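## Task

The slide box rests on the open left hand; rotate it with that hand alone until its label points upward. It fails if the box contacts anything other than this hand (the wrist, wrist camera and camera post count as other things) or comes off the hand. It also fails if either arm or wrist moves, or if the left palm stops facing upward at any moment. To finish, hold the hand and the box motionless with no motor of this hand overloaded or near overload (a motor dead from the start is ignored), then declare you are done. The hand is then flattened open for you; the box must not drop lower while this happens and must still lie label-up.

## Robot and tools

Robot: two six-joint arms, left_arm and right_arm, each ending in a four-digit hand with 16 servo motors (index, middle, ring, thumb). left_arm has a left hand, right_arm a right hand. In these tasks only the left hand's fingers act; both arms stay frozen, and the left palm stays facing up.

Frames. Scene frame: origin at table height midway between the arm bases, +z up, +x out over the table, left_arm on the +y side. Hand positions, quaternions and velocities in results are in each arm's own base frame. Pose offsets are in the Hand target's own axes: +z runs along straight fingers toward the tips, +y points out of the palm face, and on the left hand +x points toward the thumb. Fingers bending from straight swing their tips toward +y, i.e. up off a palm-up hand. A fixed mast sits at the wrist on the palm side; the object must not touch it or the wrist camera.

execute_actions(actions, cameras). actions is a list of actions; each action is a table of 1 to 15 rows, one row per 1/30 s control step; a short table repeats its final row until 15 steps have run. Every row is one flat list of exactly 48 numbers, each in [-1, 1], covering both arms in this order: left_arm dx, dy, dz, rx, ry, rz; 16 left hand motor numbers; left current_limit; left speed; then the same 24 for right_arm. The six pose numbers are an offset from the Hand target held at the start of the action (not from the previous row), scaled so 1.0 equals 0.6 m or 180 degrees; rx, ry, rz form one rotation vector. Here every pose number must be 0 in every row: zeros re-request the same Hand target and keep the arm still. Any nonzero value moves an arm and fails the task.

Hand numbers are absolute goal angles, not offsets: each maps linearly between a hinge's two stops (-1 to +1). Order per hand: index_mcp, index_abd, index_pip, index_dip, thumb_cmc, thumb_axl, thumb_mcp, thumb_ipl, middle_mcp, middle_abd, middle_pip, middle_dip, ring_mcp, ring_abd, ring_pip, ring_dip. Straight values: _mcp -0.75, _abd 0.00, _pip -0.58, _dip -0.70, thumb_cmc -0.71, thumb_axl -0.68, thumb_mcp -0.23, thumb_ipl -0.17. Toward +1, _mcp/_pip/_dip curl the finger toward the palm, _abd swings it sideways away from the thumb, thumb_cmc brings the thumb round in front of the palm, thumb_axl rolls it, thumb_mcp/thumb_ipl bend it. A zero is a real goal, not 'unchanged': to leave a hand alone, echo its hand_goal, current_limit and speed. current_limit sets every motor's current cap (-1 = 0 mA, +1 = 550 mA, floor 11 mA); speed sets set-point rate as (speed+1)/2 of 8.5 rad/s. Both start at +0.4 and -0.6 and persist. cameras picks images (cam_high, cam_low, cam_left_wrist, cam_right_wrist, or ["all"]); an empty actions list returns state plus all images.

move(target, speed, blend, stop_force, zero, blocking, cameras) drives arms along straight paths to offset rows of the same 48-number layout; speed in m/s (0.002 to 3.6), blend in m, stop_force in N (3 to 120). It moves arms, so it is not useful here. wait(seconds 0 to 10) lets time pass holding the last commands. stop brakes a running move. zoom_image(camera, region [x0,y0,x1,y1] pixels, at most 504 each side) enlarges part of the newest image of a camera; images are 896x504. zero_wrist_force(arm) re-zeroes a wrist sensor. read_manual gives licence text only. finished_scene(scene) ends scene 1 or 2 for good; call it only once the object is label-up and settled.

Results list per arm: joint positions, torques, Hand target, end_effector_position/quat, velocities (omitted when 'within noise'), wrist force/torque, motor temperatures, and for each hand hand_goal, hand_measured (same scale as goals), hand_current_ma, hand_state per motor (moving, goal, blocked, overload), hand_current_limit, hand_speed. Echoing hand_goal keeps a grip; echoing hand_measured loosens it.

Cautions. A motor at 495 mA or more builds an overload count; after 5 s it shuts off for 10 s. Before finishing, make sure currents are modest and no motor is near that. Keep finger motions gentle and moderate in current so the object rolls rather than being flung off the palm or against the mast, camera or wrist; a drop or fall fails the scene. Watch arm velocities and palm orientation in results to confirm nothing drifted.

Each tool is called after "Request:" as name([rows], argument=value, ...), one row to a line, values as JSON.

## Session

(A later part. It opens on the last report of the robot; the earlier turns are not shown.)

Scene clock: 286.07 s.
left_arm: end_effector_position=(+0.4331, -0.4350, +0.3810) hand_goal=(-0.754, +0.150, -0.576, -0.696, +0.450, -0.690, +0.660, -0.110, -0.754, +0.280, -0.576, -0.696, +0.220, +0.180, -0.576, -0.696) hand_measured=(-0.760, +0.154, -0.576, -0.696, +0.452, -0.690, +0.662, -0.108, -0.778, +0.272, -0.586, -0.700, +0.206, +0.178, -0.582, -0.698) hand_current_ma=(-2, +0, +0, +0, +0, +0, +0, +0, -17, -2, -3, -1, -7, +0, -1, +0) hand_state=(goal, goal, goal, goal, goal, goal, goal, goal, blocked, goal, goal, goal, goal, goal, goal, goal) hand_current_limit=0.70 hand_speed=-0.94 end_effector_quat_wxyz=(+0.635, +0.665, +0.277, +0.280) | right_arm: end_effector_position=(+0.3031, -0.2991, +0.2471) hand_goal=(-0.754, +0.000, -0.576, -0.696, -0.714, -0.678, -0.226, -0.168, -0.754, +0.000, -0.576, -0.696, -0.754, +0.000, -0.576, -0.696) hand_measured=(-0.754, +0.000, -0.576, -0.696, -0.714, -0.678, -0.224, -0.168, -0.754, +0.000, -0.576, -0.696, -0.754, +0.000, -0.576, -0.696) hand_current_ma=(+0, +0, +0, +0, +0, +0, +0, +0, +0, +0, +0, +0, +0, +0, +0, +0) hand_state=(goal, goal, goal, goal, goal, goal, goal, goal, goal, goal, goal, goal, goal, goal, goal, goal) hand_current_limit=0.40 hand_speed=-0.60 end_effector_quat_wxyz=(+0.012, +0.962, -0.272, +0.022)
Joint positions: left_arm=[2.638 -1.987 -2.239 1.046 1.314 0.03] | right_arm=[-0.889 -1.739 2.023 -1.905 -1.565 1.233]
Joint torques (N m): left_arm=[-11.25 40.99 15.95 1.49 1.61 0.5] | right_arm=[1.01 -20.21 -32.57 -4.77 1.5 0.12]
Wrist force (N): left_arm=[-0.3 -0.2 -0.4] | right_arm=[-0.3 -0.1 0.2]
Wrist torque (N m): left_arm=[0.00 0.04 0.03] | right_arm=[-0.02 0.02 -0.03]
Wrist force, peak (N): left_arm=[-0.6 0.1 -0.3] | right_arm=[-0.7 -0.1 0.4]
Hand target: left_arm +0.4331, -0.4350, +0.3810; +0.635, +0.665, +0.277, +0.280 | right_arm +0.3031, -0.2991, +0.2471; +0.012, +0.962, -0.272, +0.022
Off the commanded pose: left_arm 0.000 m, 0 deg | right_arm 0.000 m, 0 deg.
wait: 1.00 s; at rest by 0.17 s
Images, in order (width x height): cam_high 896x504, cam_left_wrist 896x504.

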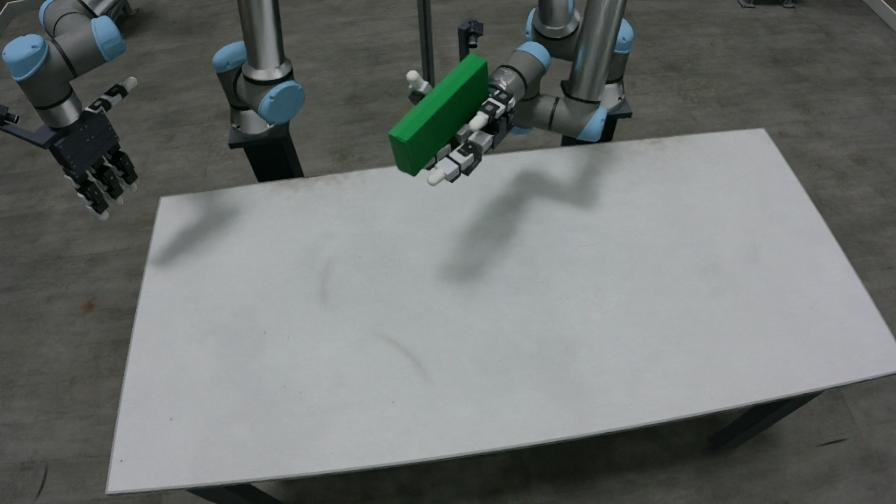

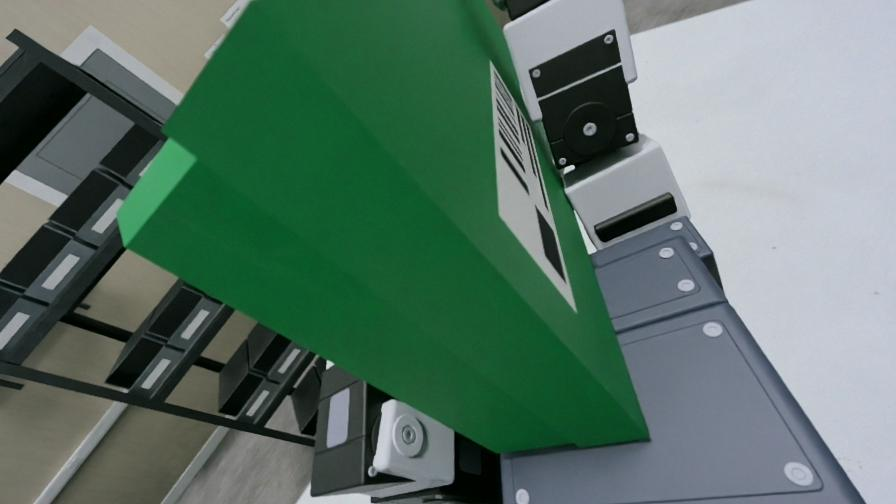

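Request:
move(target=[0,0,0,0,0,0,-0.754,0.15,-0.576,-0.696,0.45,-0.69,0.66,-0.11,-0.754,0.28,-0.576,-0.696,0.22,-0.05,-0.576,-0.696,0.7,-0.96,0,0,0,0,0,0,-0.754,0,-0.576,-0.696,-0.714,-0.678,-0.226,-0.168,-0.754,0,-0.576,-0.696,-0.754,0,-0.576,-0.696,0.4,-0.6])

Request:
wait(seconds=0.5, cameras=["cam_left_wrist", "cam_high"])

Request:
zoom_image(camera="cam_high", region=[370, 30, 550, 200])

Scene clock: 292.20 s.
left_arm: end_effector_position=(+0.4331, -0.4350, +0.3810) hand_goal=(-0.754, +0.150, -0.576, -0.696, +0.450, -0.690, +0.660, -0.110, -0.754, +0.280, -0.576, -0.696, +0.220, -0.050, -0.576, -0.696) hand_measured=(-0.760, +0.154, -0.576, -0.696, +0.452, -0.690, +0.662, -0.108, -0.778, +0.276, -0.586, -0.700, +0.206, -0.040, -0.580, -0.698) hand_current_ma=(-2, +0, +0, +0, +0, +0, +0, +0, -17, +0, -3, -1, -7, +3, -1, +0) hand_state=(goal, goal, goal, goal, goal, goal, goal, goal, blocked, goal, goal, goal, goal, goal, goal, goal) hand_current_limit=0.70 hand_speed=-0.96 end_effector_quat_wxyz=(+0.635, +0.665, +0.277, +0.280) | right_arm: end_effector_position=(+0.3031, -0.2991, +0.2471) hand_goal=(-0.754, +0.000, -0.576, -0.696, -0.714, -0.678, -0.226, -0.168, -0.754, +0.000, -0.576, -0.696, -0.754, +0.000, -0.576, -0.696) hand_measured=(-0.754, +0.000, -0.576, -0.696, -0.714, -0.678, -0.224, -0.168, -0.754, +0.000, -0.576, -0.696, -0.754, +0.000, -0.576, -0.696) hand_current_ma=(+0, +0, +0, +0, +0, +0, +0, +0, +0, +0, +0, +0, +0, +0, +0, +0) hand_state=(goal, goal, goal, goal, goal, goal, goal, goal, goal, goal, goal, goal, goal, goal, goal, goal) hand_current_limit=0.40 hand_speed=-0.60 end_effector_quat_wxyz=(+0.012, +0.962, -0.272, +0.022)
Joint positions: left_arm=[2.638 -1.987 -2.239 1.046 1.314 0.03] | right_arm=[-0.889 -1.739 2.023 -1.905 -1.565 1.233]
Joint torques (N m): left_arm=[-11.12 41.55 16.09 1.41 1.51 0.35] | right_arm=[0.68 -19.52 -33.93 -4.86 1.54 0.22]
Wrist force (N): left_arm=[-0.2 -0.1 -0.3] | right_arm=[-0.1 -0.2 0.5]
Wrist torque (N m): left_arm=[0.01 0.02 0.04] | right_arm=[-0.07 0.00 -0.02]
Wrist force, peak (N): left_arm=[-0.2 -0.3 -0.7] | right_arm=[-0.6 -0.2 0.4]
Hand target: left_arm +0.4331, -0.4350, +0.3810; +0.635, +0.665, +0.277, +0.280 | right_arm +0.3031, -0.2991, +0.2471; +0.012, +0.962, -0.272, +0.022
Off the commanded pose: left_arm 0.000 m, 0 deg | right_arm 0.000 m, 0 deg.
move: done

Scene clock: 292.70 s.
left_arm: end_effector_position=(+0.4331, -0.4350, +0.3810) hand_goal=(-0.754, +0.150, -0.576, -0.696, +0.450, -0.690, +0.660, -0.110, -0.754, +0.280, -0.576, -0.696, +0.220, -0.050, -0.576, -0.696) hand_measured=(-0.760, +0.154, -0.576, -0.696, +0.452, -0.690, +0.662, -0.108, -0.778, +0.276, -0.586, -0.700, +0.206, -0.040, -0.580, -0.698) hand_current_ma=(-2, +0, +0, +0, +0, +0, +0, +0, -17, +0, -3, -1, -7, +3, -1, +0) hand_state=(goal, goal, goal, goal, goal, goal, goal, goal, blocked, goal, goal, goal, goal, goal, goal, goal) hand_current_limit=0.70 hand_speed=-0.96 end_effector_quat_wxyz=(+0.635, +0.665, +0.277, +0.280) | right_arm: end_effector_position=(+0.3031, -0.2991, +0.2471) hand_goal=(-0.754, +0.000, -0.576, -0.696, -0.714, -0.678, -0.226, -0.168, -0.754, +0.000, -0.576, -0.696, -0.754, +0.000, -0.576, -0.696) hand_measured=(-0.754, +0.000, -0.576, -0.696, -0.714, -0.678, -0.224, -0.168, -0.754, +0.000, -0.576, -0.696, -0.754, +0.000, -0.576, -0.696) hand_current_ma=(+0, +0, +0, +0, +0, +0, +0, +0, +0, +0, +0, +0, +0, +0, +0, +0) hand_state=(goal, goal, goal, goal, goal, goal, goal, goal, goal, goal, goal, goal, goal, goal, goal, goal) hand_current_limit=0.40 hand_speed=-0.60 end_effector_quat_wxyz=(+0.012, +0.962, -0.272, +0.022)
Joint positions: left_arm=[2.638 -1.987 -2.239 1.046 1.314 0.03] | right_arm=[-0.889 -1.739 2.023 -1.905 -1.565 1.233]
Joint torques (N m): left_arm=[-11.03 41.44 16.07 1.51 1.53 0.49] | right_arm=[-0.36 -20.29 -32.69 -4.78 1.47 -0.08]
Wrist force (N): left_arm=[-0.2 -0.2 -0.1] | right_arm=[-0.2 -0.1 0.0]
Wrist torque (N m): left_arm=[-0.03 0.04 0.03] | right_arm=[-0.01 0.02 -0.03]
Wrist force, peak (N): left_arm=[-0.4 -0.1 -0.4] | right_arm=[-0.7 -0.2 0.4]
Hand target: left_arm +0.4331, -0.4350, +0.3810; +0.635, +0.665, +0.277, +0.280 | right_arm +0.3031, -0.2991, +0.2471; +0.012, +0.962, -0.272, +0.022
Off the commanded pose: left_arm 0.000 m, 0 deg | right_arm 0.000 m, 0 deg.
wait: 0.50 s; at rest by 0.17 s
Images, in order (width x height): cam_high 896x504, cam_left_wrist 896x504.

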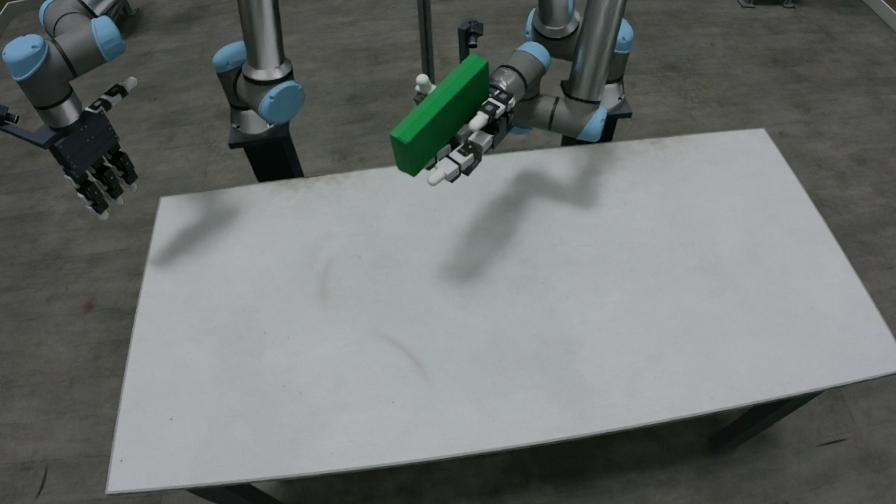

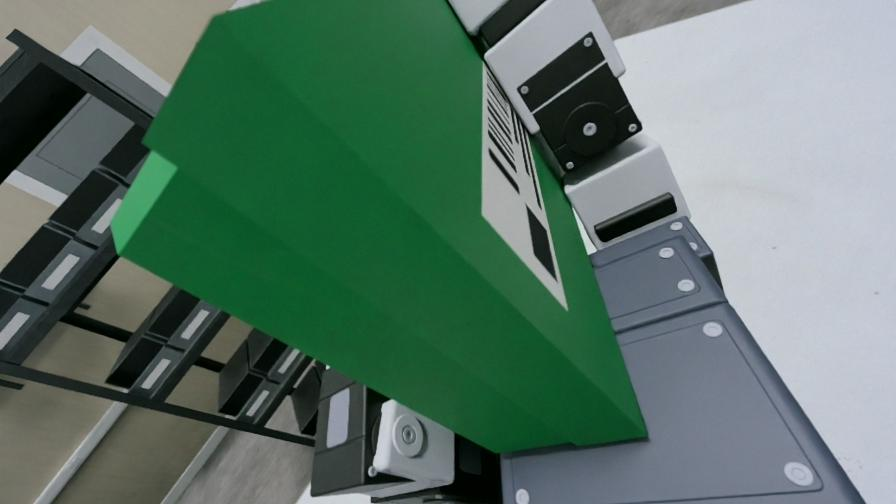

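Scaled by 2.800 from the camera's 896x504 image, which has a finer 1280x720 frame.

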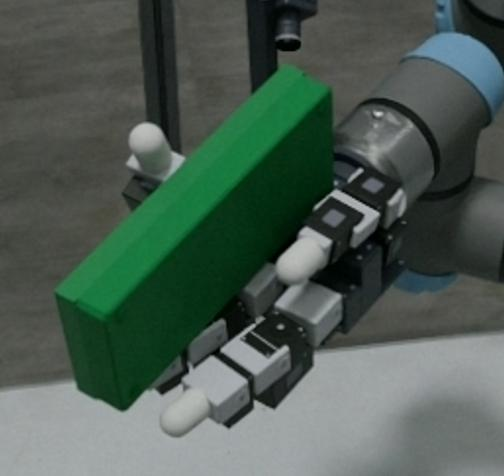

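Request:
move(target=[0,0,0,0,0,0,-0.754,0.15,-0.576,-0.696,0.45,-0.69,0.66,-0.11,-0.754,0.28,-0.576,-0.696,0.22,-0.20,-0.576,-0.696,0.7,-0.97,0,0,0,0,0,0,-0.754,0,-0.576,-0.696,-0.714,-0.678,-0.226,-0.168,-0.754,0,-0.576,-0.696,-0.754,0,-0.576,-0.696,0.4,-0.6])

Request:
wait(seconds=0.5, cameras=["cam_left_wrist", "cam_high"])

Request:
zoom_image(camera="cam_high", region=[370, 30, 550, 200])

Scene clock: 297.57 s.
left_arm: end_effector_position=(+0.4331, -0.4350, +0.3810) hand_goal=(-0.754, +0.150, -0.576, -0.696, +0.450, -0.690, +0.660, -0.110, -0.754, +0.280, -0.576, -0.696, +0.220, -0.200, -0.576, -0.696) hand_measured=(-0.760, +0.154, -0.576, -0.696, +0.452, -0.690, +0.662, -0.108, -0.778, +0.276, -0.586, -0.700, +0.206, -0.194, -0.580, -0.698) hand_current_ma=(-2, +0, +0, +0, +0, +0, +0, +0, -17, +0, -3, -1, -7, +1, -1, +0) hand_state=(goal, goal, goal, goal, goal, goal, goal, goal, blocked, goal, goal, goal, goal, goal, goal, goal) hand_current_limit=0.70 hand_speed=-0.97 end_effector_quat_wxyz=(+0.635, +0.665, +0.277, +0.280) | right_arm: end_effector_position=(+0.3031, -0.2991, +0.2471) hand_goal=(-0.754, +0.000, -0.576, -0.696, -0.714, -0.678, -0.226, -0.168, -0.754, +0.000, -0.576, -0.696, -0.754, +0.000, -0.576, -0.696) hand_measured=(-0.754, +0.000, -0.576, -0.696, -0.714, -0.678, -0.224, -0.168, -0.754, +0.000, -0.576, -0.696, -0.754, +0.000, -0.576, -0.696) hand_current_ma=(+0, +0, +0, +0, +0, +0, +0, +0, +0, +0, +0, +0, +0, +0, +0, +0) hand_state=(goal, goal, goal, goal, goal, goal, goal, goal, goal, goal, goal, goal, goal, goal, goal, goal) hand_current_limit=0.40 hand_speed=-0.60 end_effector_quat_wxyz=(+0.012, +0.962, -0.272, +0.022)
Joint positions: left_arm=[2.638 -1.987 -2.239 1.046 1.314 0.03] | right_arm=[-0.889 -1.739 2.023 -1.905 -1.565 1.233]
Joint torques (N m): left_arm=[-11.11 41.26 15.89 1.46 1.39 0.44] | right_arm=[-1.17 -21.38 -33.05 -4.73 1.49 0.27]
Wrist force (N): left_arm=[-0.3 -0.2 -0.4] | right_arm=[-0.2 -0.3 0.1]
Wrist torque (N m): left_arm=[0.00 0.04 0.02] | right_arm=[-0.05 0.02 -0.03]
Wrist force, peak (N): left_arm=[-0.3 -0.4 -0.5] | right_arm=[-0.5 -0.3 0.6]
Hand target: left_arm +0.4331, -0.4350, +0.3810; +0.635, +0.665, +0.277, +0.280 | right_arm +0.3031, -0.2991, +0.2471; +0.012, +0.962, -0.272, +0.022
Off the commanded pose: left_arm 0.000 m, 0 deg | right_arm 0.000 m, 0 deg.
move: done

Scene clock: 298.07 s.
left_arm: end_effector_position=(+0.4331, -0.4350, +0.3810) hand_goal=(-0.754, +0.150, -0.576, -0.696, +0.450, -0.690, +0.660, -0.110, -0.754, +0.280, -0.576, -0.696, +0.220, -0.200, -0.576, -0.696) hand_measured=(-0.760, +0.154, -0.576, -0.696, +0.452, -0.690, +0.662, -0.108, -0.778, +0.276, -0.586, -0.700, +0.206, -0.194, -0.580, -0.698) hand_current_ma=(-2, +0, +0, +0, +0, +0, +0, +0, -17, +0, -3, -1, -7, +1, -1, +0) hand_state=(goal, goal, goal, goal, goal, goal, goal, goal, blocked, goal, goal, goal, goal, goal, goal, goal) hand_current_limit=0.70 hand_speed=-0.97 end_effector_quat_wxyz=(+0.635, +0.665, +0.277, +0.280) | right_arm: end_effector_position=(+0.3031, -0.2991, +0.2471) hand_goal=(-0.754, +0.000, -0.576, -0.696, -0.714, -0.678, -0.226, -0.168, -0.754, +0.000, -0.576, -0.696, -0.754, +0.000, -0.576, -0.696) hand_measured=(-0.754, +0.000, -0.576, -0.696, -0.714, -0.678, -0.224, -0.168, -0.754, +0.000, -0.576, -0.696, -0.754, +0.000, -0.576, -0.696) hand_current_ma=(+0, +0, +0, +0, +0, +0, +0, +0, +0, +0, +0, +0, +0, +0, +0, +0) hand_state=(goal, goal, goal, goal, goal, goal, goal, goal, goal, goal, goal, goal, goal, goal, goal, goal) hand_current_limit=0.40 hand_speed=-0.60 end_effector_quat_wxyz=(+0.012, +0.962, -0.272, +0.022)
Joint positions: left_arm=[2.638 -1.987 -2.239 1.046 1.314 0.03] | right_arm=[-0.889 -1.739 2.023 -1.905 -1.565 1.233]
Joint torques (N m): left_arm=[-11.16 40.89 15.86 1.55 1.34 0.47] | right_arm=[0.07 -20.78 -33.02 -4.94 1.54 0.33]
Wrist force (N): left_arm=[-0.1 -0.1 -0.3] | right_arm=[-0.3 -0.3 0.3]
Wrist torque (N m): left_arm=[0.00 0.02 0.03] | right_arm=[-0.06 0.04 -0.04]
Wrist force, peak (N): left_arm=[-0.5 0.1 -0.4] | right_arm=[-0.7 -0.3 0.1]
Hand target: left_arm +0.4331, -0.4350, +0.3810; +0.635, +0.665, +0.277, +0.280 | right_arm +0.3031, -0.2991, +0.2471; +0.012, +0.962, -0.272, +0.022
Off the commanded pose: left_arm 0.000 m, 0 deg | right_arm 0.000 m, 0 deg.
wait: 0.50 s; at rest by 0.17 s
Images, in order (width x height): cam_high 896x504, cam_left_wrist 896x504.

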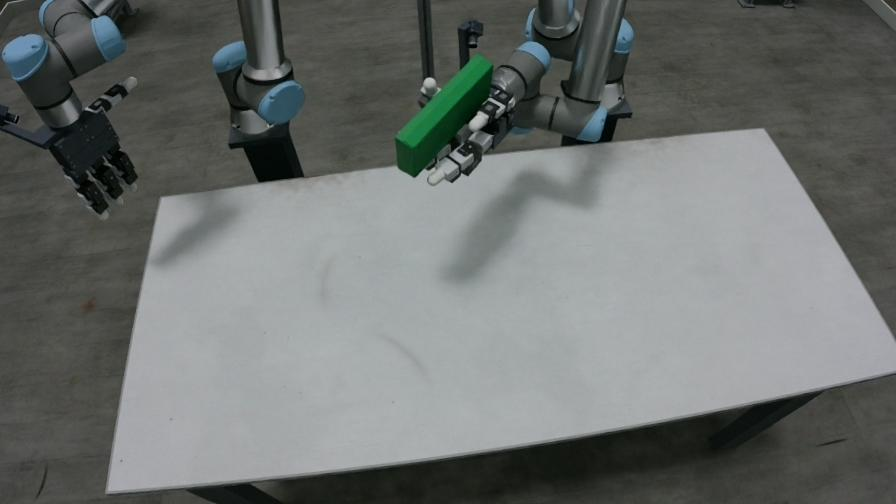

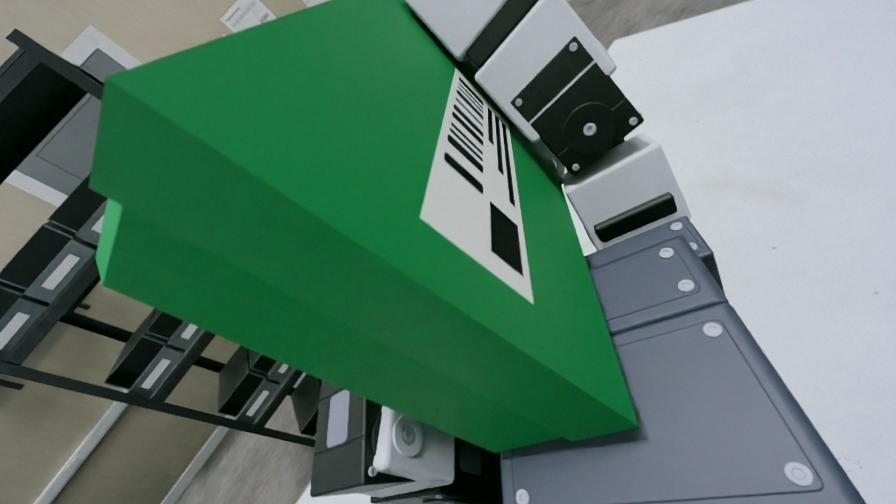

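Scaled by 2.800 from the camera's 896x504 image, which has a finer 1280x720 frame.

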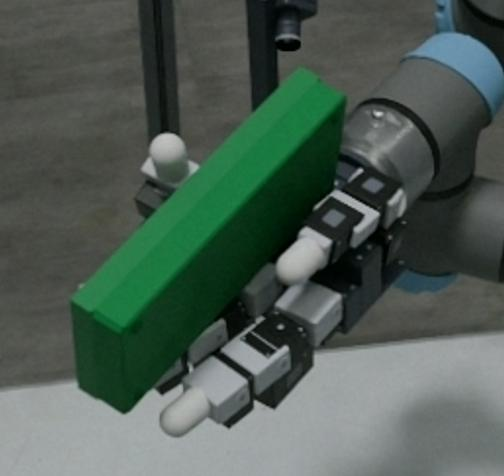

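Request:
move(target=[0,0,0,0,0,0,-0.754,0.15,-0.576,-0.696,0.45,-0.69,0.66,-0.11,-0.754,0.28,-0.576,-0.696,0.22,-0.34,-0.576,-0.696,0.7,-0.97,0,0,0,0,0,0,-0.754,0,-0.576,-0.696,-0.714,-0.678,-0.226,-0.168,-0.754,0,-0.576,-0.696,-0.754,0,-0.576,-0.696,0.4,-0.6])

Request:
wait(seconds=0.5, cameras=["cam_left_wrist", "cam_high"])

Request:
zoom_image(camera="cam_high", region=[370, 30, 550, 200])

Scene clock: 303.03 s.
left_arm: end_effector_position=(+0.4331, -0.4350, +0.3810) hand_goal=(-0.754, +0.150, -0.576, -0.696, +0.450, -0.690, +0.660, -0.110, -0.754, +0.280, -0.576, -0.696, +0.220, -0.340, -0.576, -0.696) hand_measured=(-0.760, +0.154, -0.576, -0.696, +0.452, -0.690, +0.662, -0.108, -0.778, +0.276, -0.586, -0.700, +0.206, -0.336, -0.580, -0.698) hand_current_ma=(-2, +0, +0, +0, +0, +0, +0, +0, -17, +0, -3, -1, -7, +0, -1, +0) hand_state=(goal, goal, goal, goal, goal, goal, goal, goal, blocked, goal, goal, goal, goal, goal, goal, goal) hand_current_limit=0.70 hand_speed=-0.97 end_effector_quat_wxyz=(+0.635, +0.665, +0.277, +0.280) | right_arm: end_effector_position=(+0.3031, -0.2991, +0.2471) hand_goal=(-0.754, +0.000, -0.576, -0.696, -0.714, -0.678, -0.226, -0.168, -0.754, +0.000, -0.576, -0.696, -0.754, +0.000, -0.576, -0.696) hand_measured=(-0.754, +0.000, -0.576, -0.696, -0.714, -0.678, -0.224, -0.168, -0.754, +0.000, -0.576, -0.696, -0.754, +0.000, -0.576, -0.696) hand_current_ma=(+0, +0, +0, +0, +0, +0, +0, +0, +0, +0, +0, +0, +0, +0, +0, +0) hand_state=(goal, goal, goal, goal, goal, goal, goal, goal, goal, goal, goal, goal, goal, goal, goal, goal) hand_current_limit=0.40 hand_speed=-0.60 end_effector_quat_wxyz=(+0.012, +0.962, -0.272, +0.022)
Joint positions: left_arm=[2.638 -1.987 -2.239 1.046 1.314 0.03] | right_arm=[-0.889 -1.739 2.023 -1.905 -1.565 1.233]
Joint torques (N m): left_arm=[-11.72 41.75 16.37 1.56 1.28 0.32] | right_arm=[0.05 -20.72 -32.05 -4.49 1.47 -0.02]
Wrist force (N): left_arm=[0.1 -0.2 -0.5] | right_arm=[-0.3 0.1 0.0]
Wrist torque (N m): left_arm=[0.00 -0.01 0.04] | right_arm=[0.01 0.04 -0.03]
Wrist force, peak (N): left_arm=[-0.3 -0.1 -0.7] | right_arm=[-0.4 -0.3 0.6]
Hand target: left_arm +0.4331, -0.4350, +0.3810; +0.635, +0.665, +0.277, +0.280 | right_arm +0.3031, -0.2991, +0.2471; +0.012, +0.962, -0.272, +0.022
Off the commanded pose: left_arm 0.000 m, 0 deg | right_arm 0.000 m, 0 deg.
move: done

Scene clock: 303.53 s.
left_arm: end_effector_position=(+0.4331, -0.4350, +0.3810) hand_goal=(-0.754, +0.150, -0.576, -0.696, +0.450, -0.690, +0.660, -0.110, -0.754, +0.280, -0.576, -0.696, +0.220, -0.340, -0.576, -0.696) hand_measured=(-0.760, +0.154, -0.576, -0.696, +0.452, -0.690, +0.662, -0.108, -0.778, +0.276, -0.586, -0.700, +0.206, -0.336, -0.580, -0.698) hand_current_ma=(-2, +0, +0, +0, +0, +0, +0, +0, -17, +0, -3, -1, -7, +0, -1, +0) hand_state=(goal, goal, goal, goal, goal, goal, goal, goal, blocked, goal, goal, goal, goal, goal, goal, goal) hand_current_limit=0.70 hand_speed=-0.97 end_effector_quat_wxyz=(+0.635, +0.665, +0.277, +0.280) | right_arm: end_effector_position=(+0.3031, -0.2991, +0.2471) hand_goal=(-0.754, +0.000, -0.576, -0.696, -0.714, -0.678, -0.226, -0.168, -0.754, +0.000, -0.576, -0.696, -0.754, +0.000, -0.576, -0.696) hand_measured=(-0.754, +0.000, -0.576, -0.696, -0.714, -0.678, -0.224, -0.168, -0.754, +0.000, -0.576, -0.696, -0.754, +0.000, -0.576, -0.696) hand_current_ma=(+0, +0, +0, +0, +0, +0, +0, +0, +0, +0, +0, +0, +0, +0, +0, +0) hand_state=(goal, goal, goal, goal, goal, goal, goal, goal, goal, goal, goal, goal, goal, goal, goal, goal) hand_current_limit=0.40 hand_speed=-0.60 end_effector_quat_wxyz=(+0.012, +0.962, -0.272, +0.022)
Joint positions: left_arm=[2.638 -1.987 -2.239 1.046 1.314 0.03] | right_arm=[-0.889 -1.739 2.023 -1.905 -1.565 1.233]
Joint torques (N m): left_arm=[-11.11 41.36 16.1 1.58 1.2 0.33] | right_arm=[0 -20.47 -32.76 -4.6 1.52 0.07]
Wrist force (N): left_arm=[-0.1 -0.2 -0.1] | right_arm=[-0.4 -0.3 0.0]
Wrist torque (N m): left_arm=[-0.03 0.02 0.02] | right_arm=[-0.03 0.05 -0.04]
Wrist force, peak (N): left_arm=[-0.2 0.0 -0.7] | right_arm=[-0.6 0.0 0.3]
Hand target: left_arm +0.4331, -0.4350, +0.3810; +0.635, +0.665, +0.277, +0.280 | right_arm +0.3031, -0.2991, +0.2471; +0.012, +0.962, -0.272, +0.022
Off the commanded pose: left_arm 0.000 m, 0 deg | right_arm 0.000 m, 0 deg.
wait: 0.50 s; at rest by 0.17 s
Images, in order (width x height): cam_high 896x504, cam_left_wrist 896x504.

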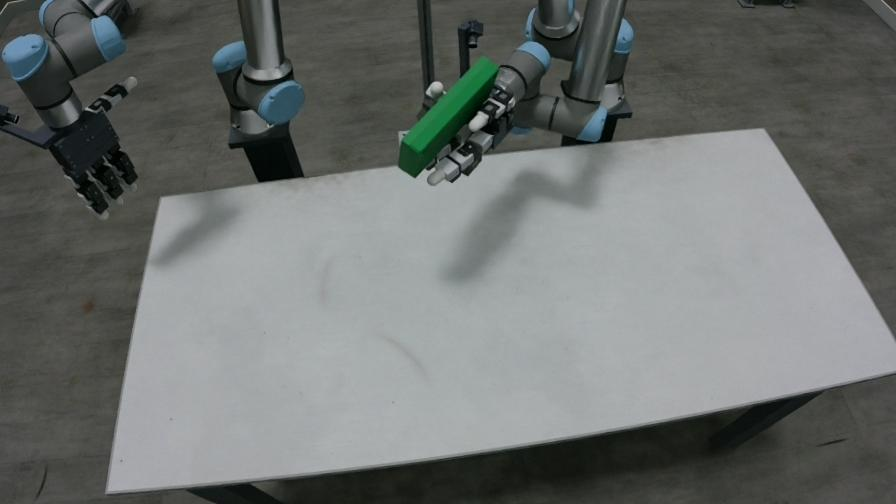

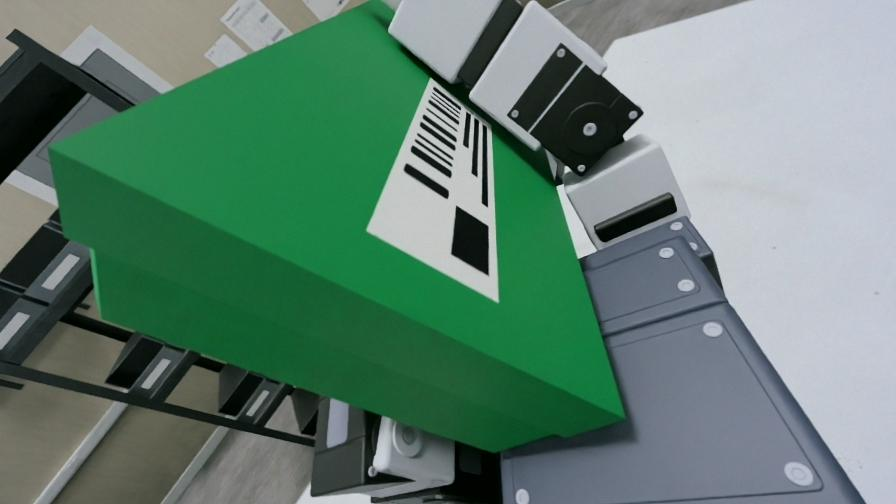

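Scaled by 2.800 from the camera's 896x504 image, which has a finer 1280x720 frame.

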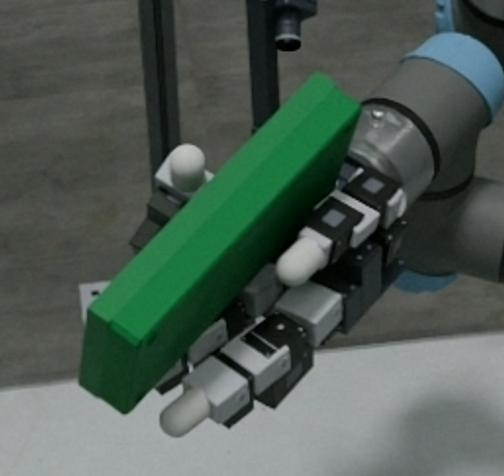

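Request:
move(target=[0,0,0,0,0,0,-0.754,0.15,-0.576,-0.696,0.45,-0.69,0.66,-0.11,-0.754,0.28,-0.576,-0.696,0.22,-0.46,-0.576,-0.696,0.7,-0.98,0,0,0,0,0,0,-0.754,0,-0.576,-0.696,-0.714,-0.678,-0.226,-0.168,-0.754,0,-0.576,-0.696,-0.754,0,-0.576,-0.696,0.4,-0.6])

Request:
wait(seconds=0.5, cameras=["cam_left_wrist", "cam_high"])

Request:
zoom_image(camera="cam_high", region=[370, 30, 550, 200])

Scene clock: 308.60 s.
left_arm: end_effector_position=(+0.4331, -0.4350, +0.3810) hand_goal=(-0.754, +0.150, -0.576, -0.696, +0.450, -0.690, +0.660, -0.110, -0.754, +0.280, -0.576, -0.696, +0.220, -0.460, -0.576, -0.696) hand_measured=(-0.760, +0.154, -0.576, -0.696, +0.448, -0.692, +0.664, -0.108, -0.778, +0.278, -0.586, -0.700, +0.208, -0.452, -0.580, -0.698) hand_current_ma=(-2, +0, +0, +0, +0, +0, +2, +0, -18, +0, -3, -1, -6, +2, -1, +0) hand_state=(goal, goal, goal, goal, goal, goal, goal, goal, blocked, goal, goal, goal, goal, goal, goal, goal) hand_current_limit=0.70 hand_speed=-0.98 end_effector_quat_wxyz=(+0.635, +0.665, +0.277, +0.280) | right_arm: end_effector_position=(+0.3031, -0.2991, +0.2471) hand_goal=(-0.754, +0.000, -0.576, -0.696, -0.714, -0.678, -0.226, -0.168, -0.754, +0.000, -0.576, -0.696, -0.754, +0.000, -0.576, -0.696) hand_measured=(-0.754, +0.000, -0.576, -0.696, -0.714, -0.678, -0.224, -0.168, -0.754, +0.000, -0.576, -0.696, -0.754, +0.000, -0.576, -0.696) hand_current_ma=(+0, +0, +0, +0, +0, +0, +0, +0, +0, +0, +0, +0, +0, +0, +0, +0) hand_state=(goal, goal, goal, goal, goal, goal, goal, goal, goal, goal, goal, goal, goal, goal, goal, goal) hand_current_limit=0.40 hand_speed=-0.60 end_effector_quat_wxyz=(+0.012, +0.962, -0.272, +0.022)
Joint positions: left_arm=[2.638 -1.987 -2.239 1.046 1.314 0.03] | right_arm=[-0.889 -1.739 2.023 -1.905 -1.565 1.233]
Joint torques (N m): left_arm=[-10.99 41.75 16.17 1.65 1.22 0.24] | right_arm=[0.61 -19.76 -33.73 -4.82 1.44 0.08]
Wrist force (N): left_arm=[-0.2 0.1 -0.3] | right_arm=[-0.1 -0.2 0.2]
Wrist torque (N m): left_arm=[0.02 0.03 -0.02] | right_arm=[-0.04 0.00 -0.02]
Wrist force, peak (N): left_arm=[-0.4 -0.1 -0.6] | right_arm=[-0.5 -0.4 0.6]
Hand target: left_arm +0.4331, -0.4350, +0.3810; +0.635, +0.665, +0.277, +0.280 | right_arm +0.3031, -0.2991, +0.2471; +0.012, +0.962, -0.272, +0.022
Off the commanded pose: left_arm 0.000 m, 0 deg | right_arm 0.000 m, 0 deg.
move: done

Scene clock: 309.10 s.
left_arm: end_effector_position=(+0.4331, -0.4350, +0.3810) hand_goal=(-0.754, +0.150, -0.576, -0.696, +0.450, -0.690, +0.660, -0.110, -0.754, +0.280, -0.576, -0.696, +0.220, -0.460, -0.576, -0.696) hand_measured=(-0.760, +0.154, -0.576, -0.696, +0.448, -0.692, +0.664, -0.108, -0.778, +0.278, -0.586, -0.700, +0.208, -0.452, -0.580, -0.698) hand_current_ma=(-2, +0, +0, +0, +0, +0, +2, +0, -18, +0, -3, -1, -6, +2, -1, +0) hand_state=(goal, goal, goal, goal, goal, goal, goal, goal, blocked, goal, goal, goal, goal, goal, goal, goal) hand_current_limit=0.70 hand_speed=-0.98 end_effector_quat_wxyz=(+0.635, +0.665, +0.277, +0.280) | right_arm: end_effector_position=(+0.3031, -0.2991, +0.2471) hand_goal=(-0.754, +0.000, -0.576, -0.696, -0.714, -0.678, -0.226, -0.168, -0.754, +0.000, -0.576, -0.696, -0.754, +0.000, -0.576, -0.696) hand_measured=(-0.754, +0.000, -0.576, -0.696, -0.714, -0.678, -0.224, -0.168, -0.754, +0.000, -0.576, -0.696, -0.754, +0.000, -0.576, -0.696) hand_current_ma=(+0, +0, +0, +0, +0, +0, +0, +0, +0, +0, +0, +0, +0, +0, +0, +0) hand_state=(goal, goal, goal, goal, goal, goal, goal, goal, goal, goal, goal, goal, goal, goal, goal, goal) hand_current_limit=0.40 hand_speed=-0.60 end_effector_quat_wxyz=(+0.012, +0.962, -0.272, +0.022)
Joint positions: left_arm=[2.638 -1.987 -2.239 1.046 1.314 0.03] | right_arm=[-0.889 -1.739 2.023 -1.905 -1.565 1.233]
Joint torques (N m): left_arm=[-11 41.51 15.83 1.64 1.13 0.31] | right_arm=[-0.37 -20.65 -34.28 -4.74 1.65 -0.07]
Wrist force (N): left_arm=[0.1 -0.3 -0.3] | right_arm=[-0.1 0.0 0.1]
Wrist torque (N m): left_arm=[-0.02 -0.01 0.02] | right_arm=[0.00 -0.01 -0.01]
Wrist force, peak (N): left_arm=[-0.6 -0.1 -0.5] | right_arm=[-0.6 0.1 0.5]
Hand target: left_arm +0.4331, -0.4350, +0.3810; +0.635, +0.665, +0.277, +0.280 | right_arm +0.3031, -0.2991, +0.2471; +0.012, +0.962, -0.272, +0.022
Off the commanded pose: left_arm 0.000 m, 0 deg | right_arm 0.000 m, 0 deg.
wait: 0.50 s; at rest by 0.17 s
Images, in order (width x height): cam_high 896x504, cam_left_wrist 896x504.

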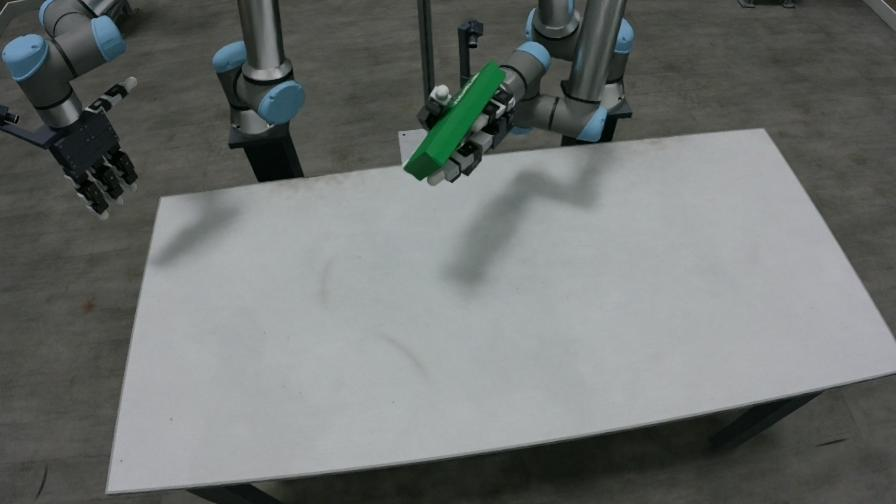

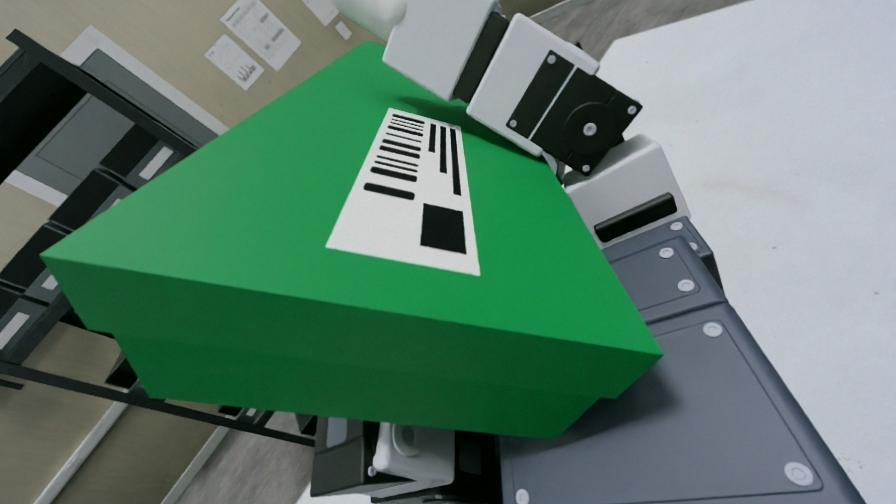

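Scaled by 2.800 from the camera's 896x504 image, which has a finer 1280x720 frame.

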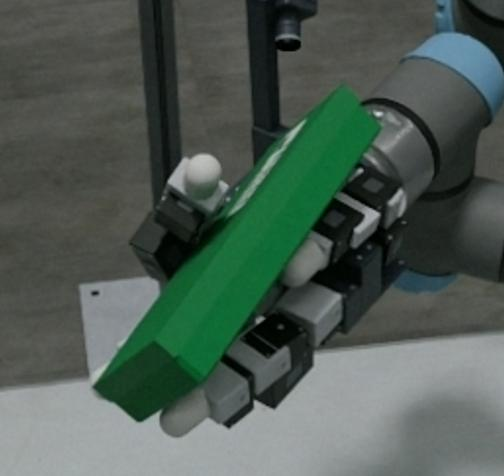

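Request:
move([
  [0,0,0,0,0,0,-0.754,0.15,-0.576,-0.696,0.45,-0.69,0.66,-0.11,-0.754,0.28,-0.576,-0.696,0.22,0.10,-0.576,-0.696,0.7,-0.92,0,0,0,0,0,0,-0.754,0,-0.576,-0.696,-0.714,-0.678,-0.226,-0.168,-0.754,0,-0.576,-0.696,-0.754,0,-0.576,-0.696,0.4,-0.6],
  [0,0,0,0,0,0,-0.754,0.15,-0.576,-0.696,0.25,-0.69,0.66,-0.11,-0.754,0.28,-0.576,-0.696,0.22,0.10,-0.576,-0.696,0.7,-0.96,0,0,0,0,0,0,-0.754,0,-0.576,-0.696,-0.714,-0.678,-0.226,-0.168,-0.754,0,-0.576,-0.696,-0.754,0,-0.576,-0.696,0.4,-0.6],
])

Request:
wait(seconds=0.7, cameras=["cam_left_wrist", "cam_high"])

Request:
zoom_image(camera="cam_high", region=[370, 30, 550, 200])

Scene clock: 319.80 s.
left_arm: end_effector_position=(+0.4331, -0.4350, +0.3810) hand_goal=(-0.754, +0.150, -0.576, -0.696, +0.250, -0.690, +0.660, -0.110, -0.754, +0.280, -0.576, -0.696, +0.220, +0.100, -0.576, -0.696) hand_measured=(-0.766, +0.152, -0.580, -0.696, +0.248, -0.696, +0.668, -0.108, -0.778, +0.280, -0.586, -0.700, +0.208, +0.098, -0.580, -0.698) hand_current_ma=(-5, +0, +0, +0, +0, -2, +3, +0, -18, +0, -3, -1, -6, +0, -1, +0) hand_state=(goal, goal, goal, goal, goal, goal, goal, goal, blocked, goal, goal, goal, goal, goal, goal, goal) hand_current_limit=0.70 hand_speed=-0.96 end_effector_quat_wxyz=(+0.635, +0.665, +0.277, +0.280) | right_arm: end_effector_position=(+0.3031, -0.2991, +0.2471) hand_goal=(-0.754, +0.000, -0.576, -0.696, -0.714, -0.678, -0.226, -0.168, -0.754, +0.000, -0.576, -0.696, -0.754, +0.000, -0.576, -0.696) hand_measured=(-0.754, +0.000, -0.576, -0.696, -0.714, -0.678, -0.224, -0.168, -0.754, +0.000, -0.576, -0.696, -0.754, +0.000, -0.576, -0.696) hand_current_ma=(+0, +0, +0, +0, +0, +0, +0, +0, +0, +0, +0, +0, +0, +0, +0, +0) hand_state=(goal, goal, goal, goal, goal, goal, goal, goal, goal, goal, goal, goal, goal, goal, goal, goal) hand_current_limit=0.40 hand_speed=-0.60 end_effector_quat_wxyz=(+0.012, +0.962, -0.272, +0.022)
Joint positions: left_arm=[2.638 -1.987 -2.239 1.046 1.314 0.03] | right_arm=[-0.889 -1.739 2.023 -1.905 -1.565 1.233]
Joint torques (N m): left_arm=[-11.14 42.16 15.98 1.84 1.03 0.08] | right_arm=[0.36 -19.3 -33.68 -4.8 1.76 0.21]
Wrist force (N): left_arm=[-0.2 0.2 -0.2] | right_arm=[-0.4 0.0 0.3]
Wrist torque (N m): left_arm=[0.02 0.03 -0.02] | right_arm=[-0.01 0.03 -0.03]
Wrist force, peak (N): left_arm=[-0.5 0.0 -0.7] | right_arm=[-0.8 -0.2 0.4]
Hand target: left_arm +0.4331, -0.4350, +0.3810; +0.635, +0.665, +0.277, +0.280 | right_arm +0.3031, -0.2991, +0.2471; +0.012, +0.962, -0.272, +0.022
Off the commanded pose: left_arm 0.000 m, 0 deg | right_arm 0.000 m, 0 deg.
move: done

Scene clock: 320.50 s.
left_arm: end_effector_position=(+0.4331, -0.4350, +0.3810) hand_goal=(-0.754, +0.150, -0.576, -0.696, +0.250, -0.690, +0.660, -0.110, -0.754, +0.280, -0.576, -0.696, +0.220, +0.100, -0.576, -0.696) hand_measured=(-0.766, +0.152, -0.580, -0.696, +0.248, -0.696, +0.668, -0.108, -0.778, +0.280, -0.586, -0.700, +0.208, +0.098, -0.580, -0.698) hand_current_ma=(-5, +0, +0, +0, +0, -2, +3, +0, -18, +0, -3, -1, -6, +0, -1, +0) hand_state=(goal, goal, goal, goal, goal, goal, goal, goal, blocked, goal, goal, goal, goal, goal, goal, goal) hand_current_limit=0.70 hand_speed=-0.96 end_effector_quat_wxyz=(+0.635, +0.665, +0.277, +0.280) | right_arm: end_effector_position=(+0.3031, -0.2991, +0.2471) hand_goal=(-0.754, +0.000, -0.576, -0.696, -0.714, -0.678, -0.226, -0.168, -0.754, +0.000, -0.576, -0.696, -0.754, +0.000, -0.576, -0.696) hand_measured=(-0.754, +0.000, -0.576, -0.696, -0.714, -0.678, -0.224, -0.168, -0.754, +0.000, -0.576, -0.696, -0.754, +0.000, -0.576, -0.696) hand_current_ma=(+0, +0, +0, +0, +0, +0, +0, +0, +0, +0, +0, +0, +0, +0, +0, +0) hand_state=(goal, goal, goal, goal, goal, goal, goal, goal, goal, goal, goal, goal, goal, goal, goal, goal) hand_current_limit=0.40 hand_speed=-0.60 end_effector_quat_wxyz=(+0.012, +0.962, -0.272, +0.022)
Joint positions: left_arm=[2.638 -1.987 -2.239 1.046 1.314 0.03] | right_arm=[-0.889 -1.739 2.023 -1.905 -1.565 1.233]
Joint torques (N m): left_arm=[-11.32 42.47 16.42 1.73 1.01 0.08] | right_arm=[0.92 -20.57 -33.47 -4.8 1.57 -0.05]
Wrist force (N): left_arm=[-0.1 -0.1 -0.2] | right_arm=[-0.4 0.1 0.5]
Wrist torque (N m): left_arm=[-0.01 0.02 -0.02] | right_arm=[-0.02 0.04 -0.04]
Wrist force, peak (N): left_arm=[-0.4 0.2 -0.5] | right_arm=[-0.5 0.0 0.6]
Hand target: left_arm +0.4331, -0.4350, +0.3810; +0.635, +0.665, +0.277, +0.280 | right_arm +0.3031, -0.2991, +0.2471; +0.012, +0.962, -0.272, +0.022
Off the commanded pose: left_arm 0.000 m, 0 deg | right_arm 0.000 m, 0 deg.
wait: 0.70 s; at rest by 0.17 s
Images, in order (width x height): cam_high 896x504, cam_left_wrist 896x504.

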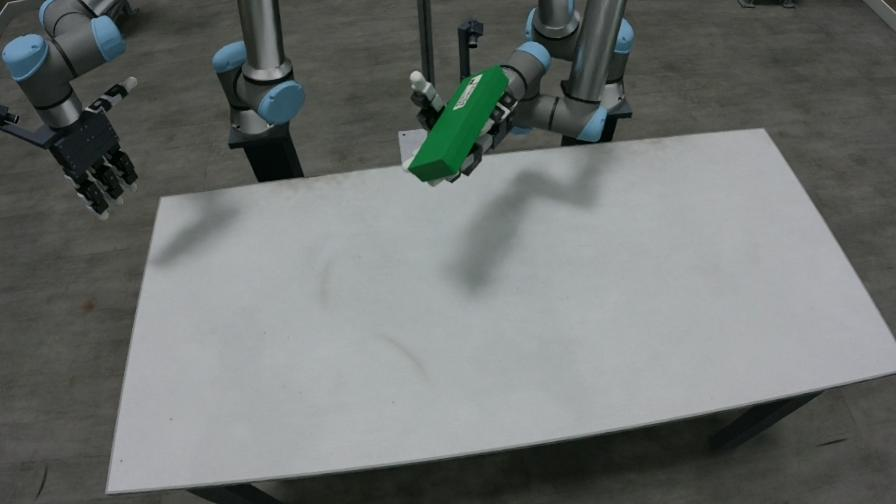

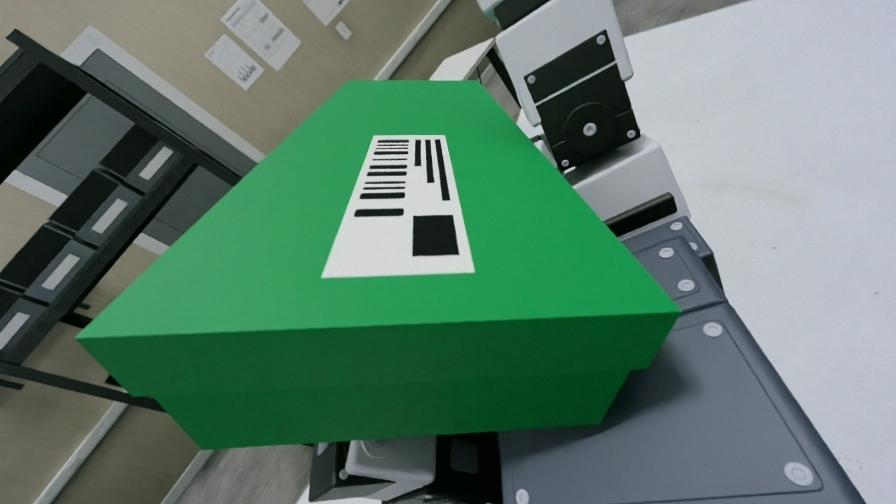

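Scaled by 2.800 from the camera's 896x504 image, which has a finer 1280x720 frame.

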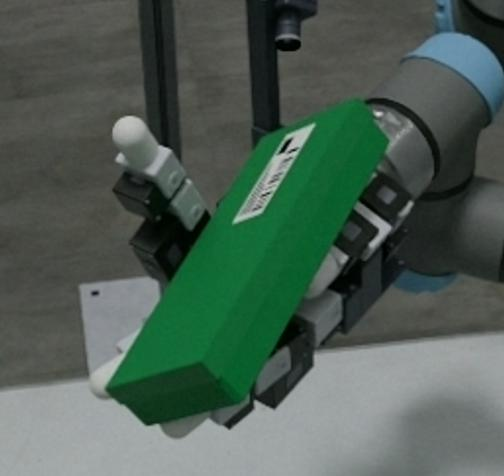

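Request:
move(target=[0,0,0,0,0,0,-0.754,0.15,-0.576,-0.696,0.05,-0.69,0.66,-0.11,-0.754,0.28,-0.576,-0.696,0.22,0.10,-0.576,-0.696,0.7,-0.96,0,0,0,0,0,0,-0.754,0,-0.576,-0.696,-0.714,-0.678,-0.226,-0.168,-0.754,0,-0.576,-0.696,-0.754,0,-0.576,-0.696,0.4,-0.6])

Request:
wait(seconds=0.7, cameras=["cam_left_wrist", "cam_high"])

Request:
zoom_image(camera="cam_high", region=[370, 30, 550, 200])

Scene clock: 325.50 s.
left_arm: end_effector_position=(+0.4331, -0.4350, +0.3810) hand_goal=(-0.754, +0.150, -0.576, -0.696, +0.050, -0.690, +0.660, -0.110, -0.754, +0.280, -0.576, -0.696, +0.220, +0.100, -0.576, -0.696) hand_measured=(-0.768, +0.152, -0.582, -0.696, +0.046, -0.696, +0.668, -0.108, -0.778, +0.280, -0.586, -0.700, +0.208, +0.098, -0.580, -0.698) hand_current_ma=(-8, +0, -1, +0, -1, -2, +3, +0, -18, +0, -3, -1, -6, +0, -1, +0) hand_state=(goal, goal, goal, goal, goal, goal, goal, goal, blocked, goal, goal, goal, goal, goal, goal, goal) hand_current_limit=0.70 hand_speed=-0.96 end_effector_quat_wxyz=(+0.635, +0.665, +0.277, +0.280) | right_arm: end_effector_position=(+0.3031, -0.2991, +0.2471) hand_goal=(-0.754, +0.000, -0.576, -0.696, -0.714, -0.678, -0.226, -0.168, -0.754, +0.000, -0.576, -0.696, -0.754, +0.000, -0.576, -0.696) hand_measured=(-0.754, +0.000, -0.576, -0.696, -0.714, -0.678, -0.224, -0.168, -0.754, +0.000, -0.576, -0.696, -0.754, +0.000, -0.576, -0.696) hand_current_ma=(+0, +0, +0, +0, +0, +0, +0, +0, +0, +0, +0, +0, +0, +0, +0, +0) hand_state=(goal, goal, goal, goal, goal, goal, goal, goal, goal, goal, goal, goal, goal, goal, goal, goal) hand_current_limit=0.40 hand_speed=-0.60 end_effector_quat_wxyz=(+0.012, +0.962, -0.272, +0.022)
Joint positions: left_arm=[2.638 -1.987 -2.239 1.046 1.314 0.03] | right_arm=[-0.889 -1.739 2.023 -1.905 -1.565 1.233]
Joint torques (N m): left_arm=[-11.48 41.59 16.51 1.75 1.09 -0.03] | right_arm=[0.39 -20.78 -32.58 -4.64 1.55 0.01]
Wrist force (N): left_arm=[-0.3 0.0 -0.5] | right_arm=[-0.3 0.0 0.4]
Wrist torque (N m): left_arm=[0.03 0.03 -0.05] | right_arm=[-0.03 0.02 -0.03]
Wrist force, peak (N): left_arm=[-0.6 -0.3 -0.5] | right_arm=[-0.7 -0.3 0.3]
Hand target: left_arm +0.4331, -0.4350, +0.3810; +0.635, +0.665, +0.277, +0.280 | right_arm +0.3031, -0.2991, +0.2471; +0.012, +0.962, -0.272, +0.022
Off the commanded pose: left_arm 0.000 m, 0 deg | right_arm 0.000 m, 0 deg.
move: done

Scene clock: 326.20 s.
left_arm: end_effector_position=(+0.4331, -0.4350, +0.3810) hand_goal=(-0.754, +0.150, -0.576, -0.696, +0.050, -0.690, +0.660, -0.110, -0.754, +0.280, -0.576, -0.696, +0.220, +0.100, -0.576, -0.696) hand_measured=(-0.768, +0.152, -0.582, -0.696, +0.046, -0.696, +0.668, -0.108, -0.778, +0.280, -0.586, -0.700, +0.208, +0.098, -0.580, -0.698) hand_current_ma=(-8, +0, -1, +0, -1, -2, +3, +0, -18, +0, -3, -1, -6, +0, -1, +0) hand_state=(goal, goal, goal, goal, goal, goal, goal, goal, blocked, goal, goal, goal, goal, goal, goal, goal) hand_current_limit=0.70 hand_speed=-0.96 end_effector_quat_wxyz=(+0.635, +0.665, +0.277, +0.280) | right_arm: end_effector_position=(+0.3031, -0.2991, +0.2471) hand_goal=(-0.754, +0.000, -0.576, -0.696, -0.714, -0.678, -0.226, -0.168, -0.754, +0.000, -0.576, -0.696, -0.754, +0.000, -0.576, -0.696) hand_measured=(-0.754, +0.000, -0.576, -0.696, -0.714, -0.678, -0.224, -0.168, -0.754, +0.000, -0.576, -0.696, -0.754, +0.000, -0.576, -0.696) hand_current_ma=(+0, +0, +0, +0, +0, +0, +0, +0, +0, +0, +0, +0, +0, +0, +0, +0) hand_state=(goal, goal, goal, goal, goal, goal, goal, goal, goal, goal, goal, goal, goal, goal, goal, goal) hand_current_limit=0.40 hand_speed=-0.60 end_effector_quat_wxyz=(+0.012, +0.962, -0.272, +0.022)
Joint positions: left_arm=[2.638 -1.987 -2.239 1.046 1.314 0.03] | right_arm=[-0.889 -1.739 2.023 -1.905 -1.565 1.233]
Joint torques (N m): left_arm=[-11.18 41.58 15.76 1.67 1 0.05] | right_arm=[-0.25 -21.11 -33.2 -4.75 1.67 0.09]
Wrist force (N): left_arm=[-0.3 -0.1 -0.4] | right_arm=[-0.5 0.0 0.4]
Wrist torque (N m): left_arm=[0.01 0.04 -0.04] | right_arm=[-0.04 0.05 -0.05]
Wrist force, peak (N): left_arm=[-0.4 -0.1 -0.4] | right_arm=[-0.6 -0.1 0.5]
Hand target: left_arm +0.4331, -0.4350, +0.3810; +0.635, +0.665, +0.277, +0.280 | right_arm +0.3031, -0.2991, +0.2471; +0.012, +0.962, -0.272, +0.022
Off the commanded pose: left_arm 0.000 m, 0 deg | right_arm 0.000 m, 0 deg.
wait: 0.70 s; at rest by 0.17 s
Images, in order (width x height): cam_high 896x504, cam_left_wrist 896x504.

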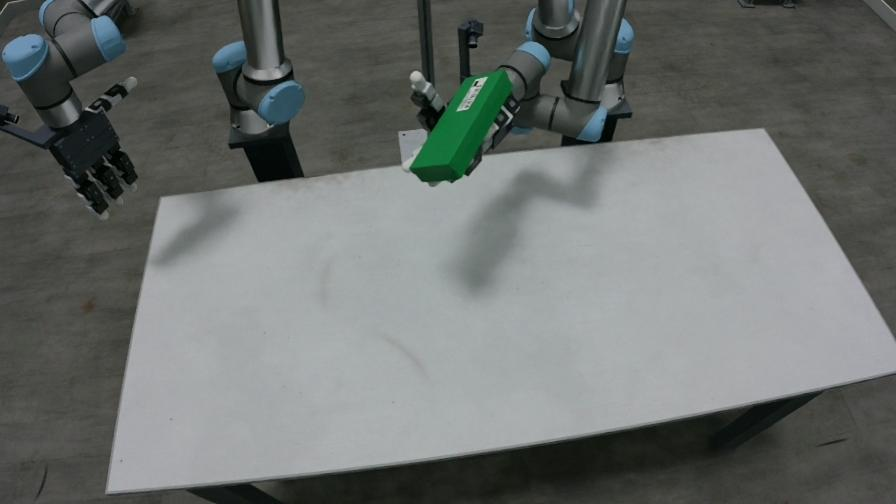

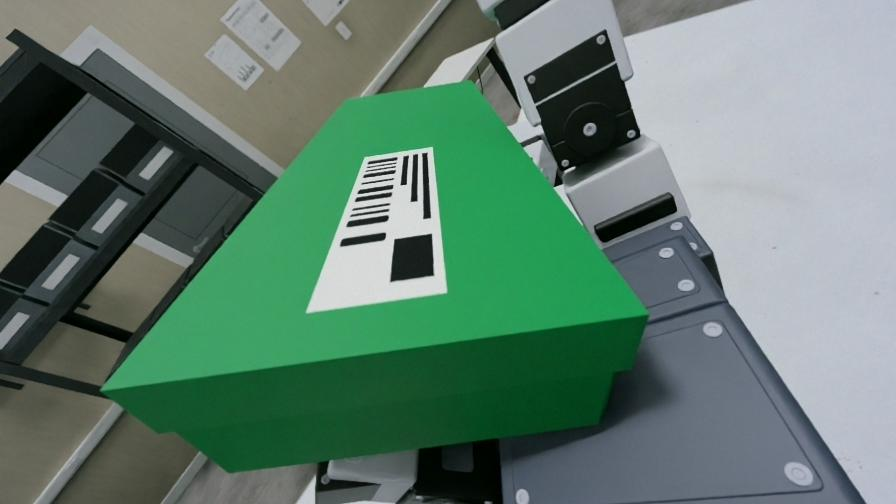

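Scaled by 2.800 from the camera's 896x504 image, which has a finer 1280x720 frame.

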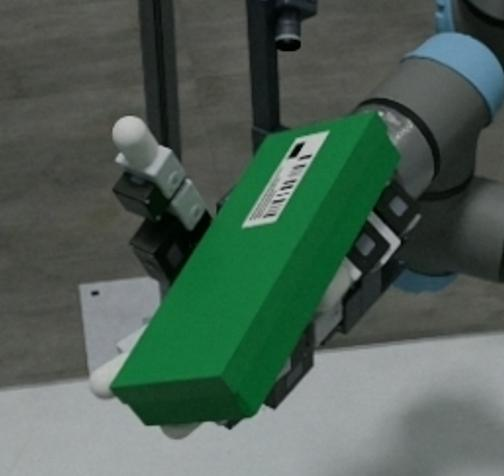

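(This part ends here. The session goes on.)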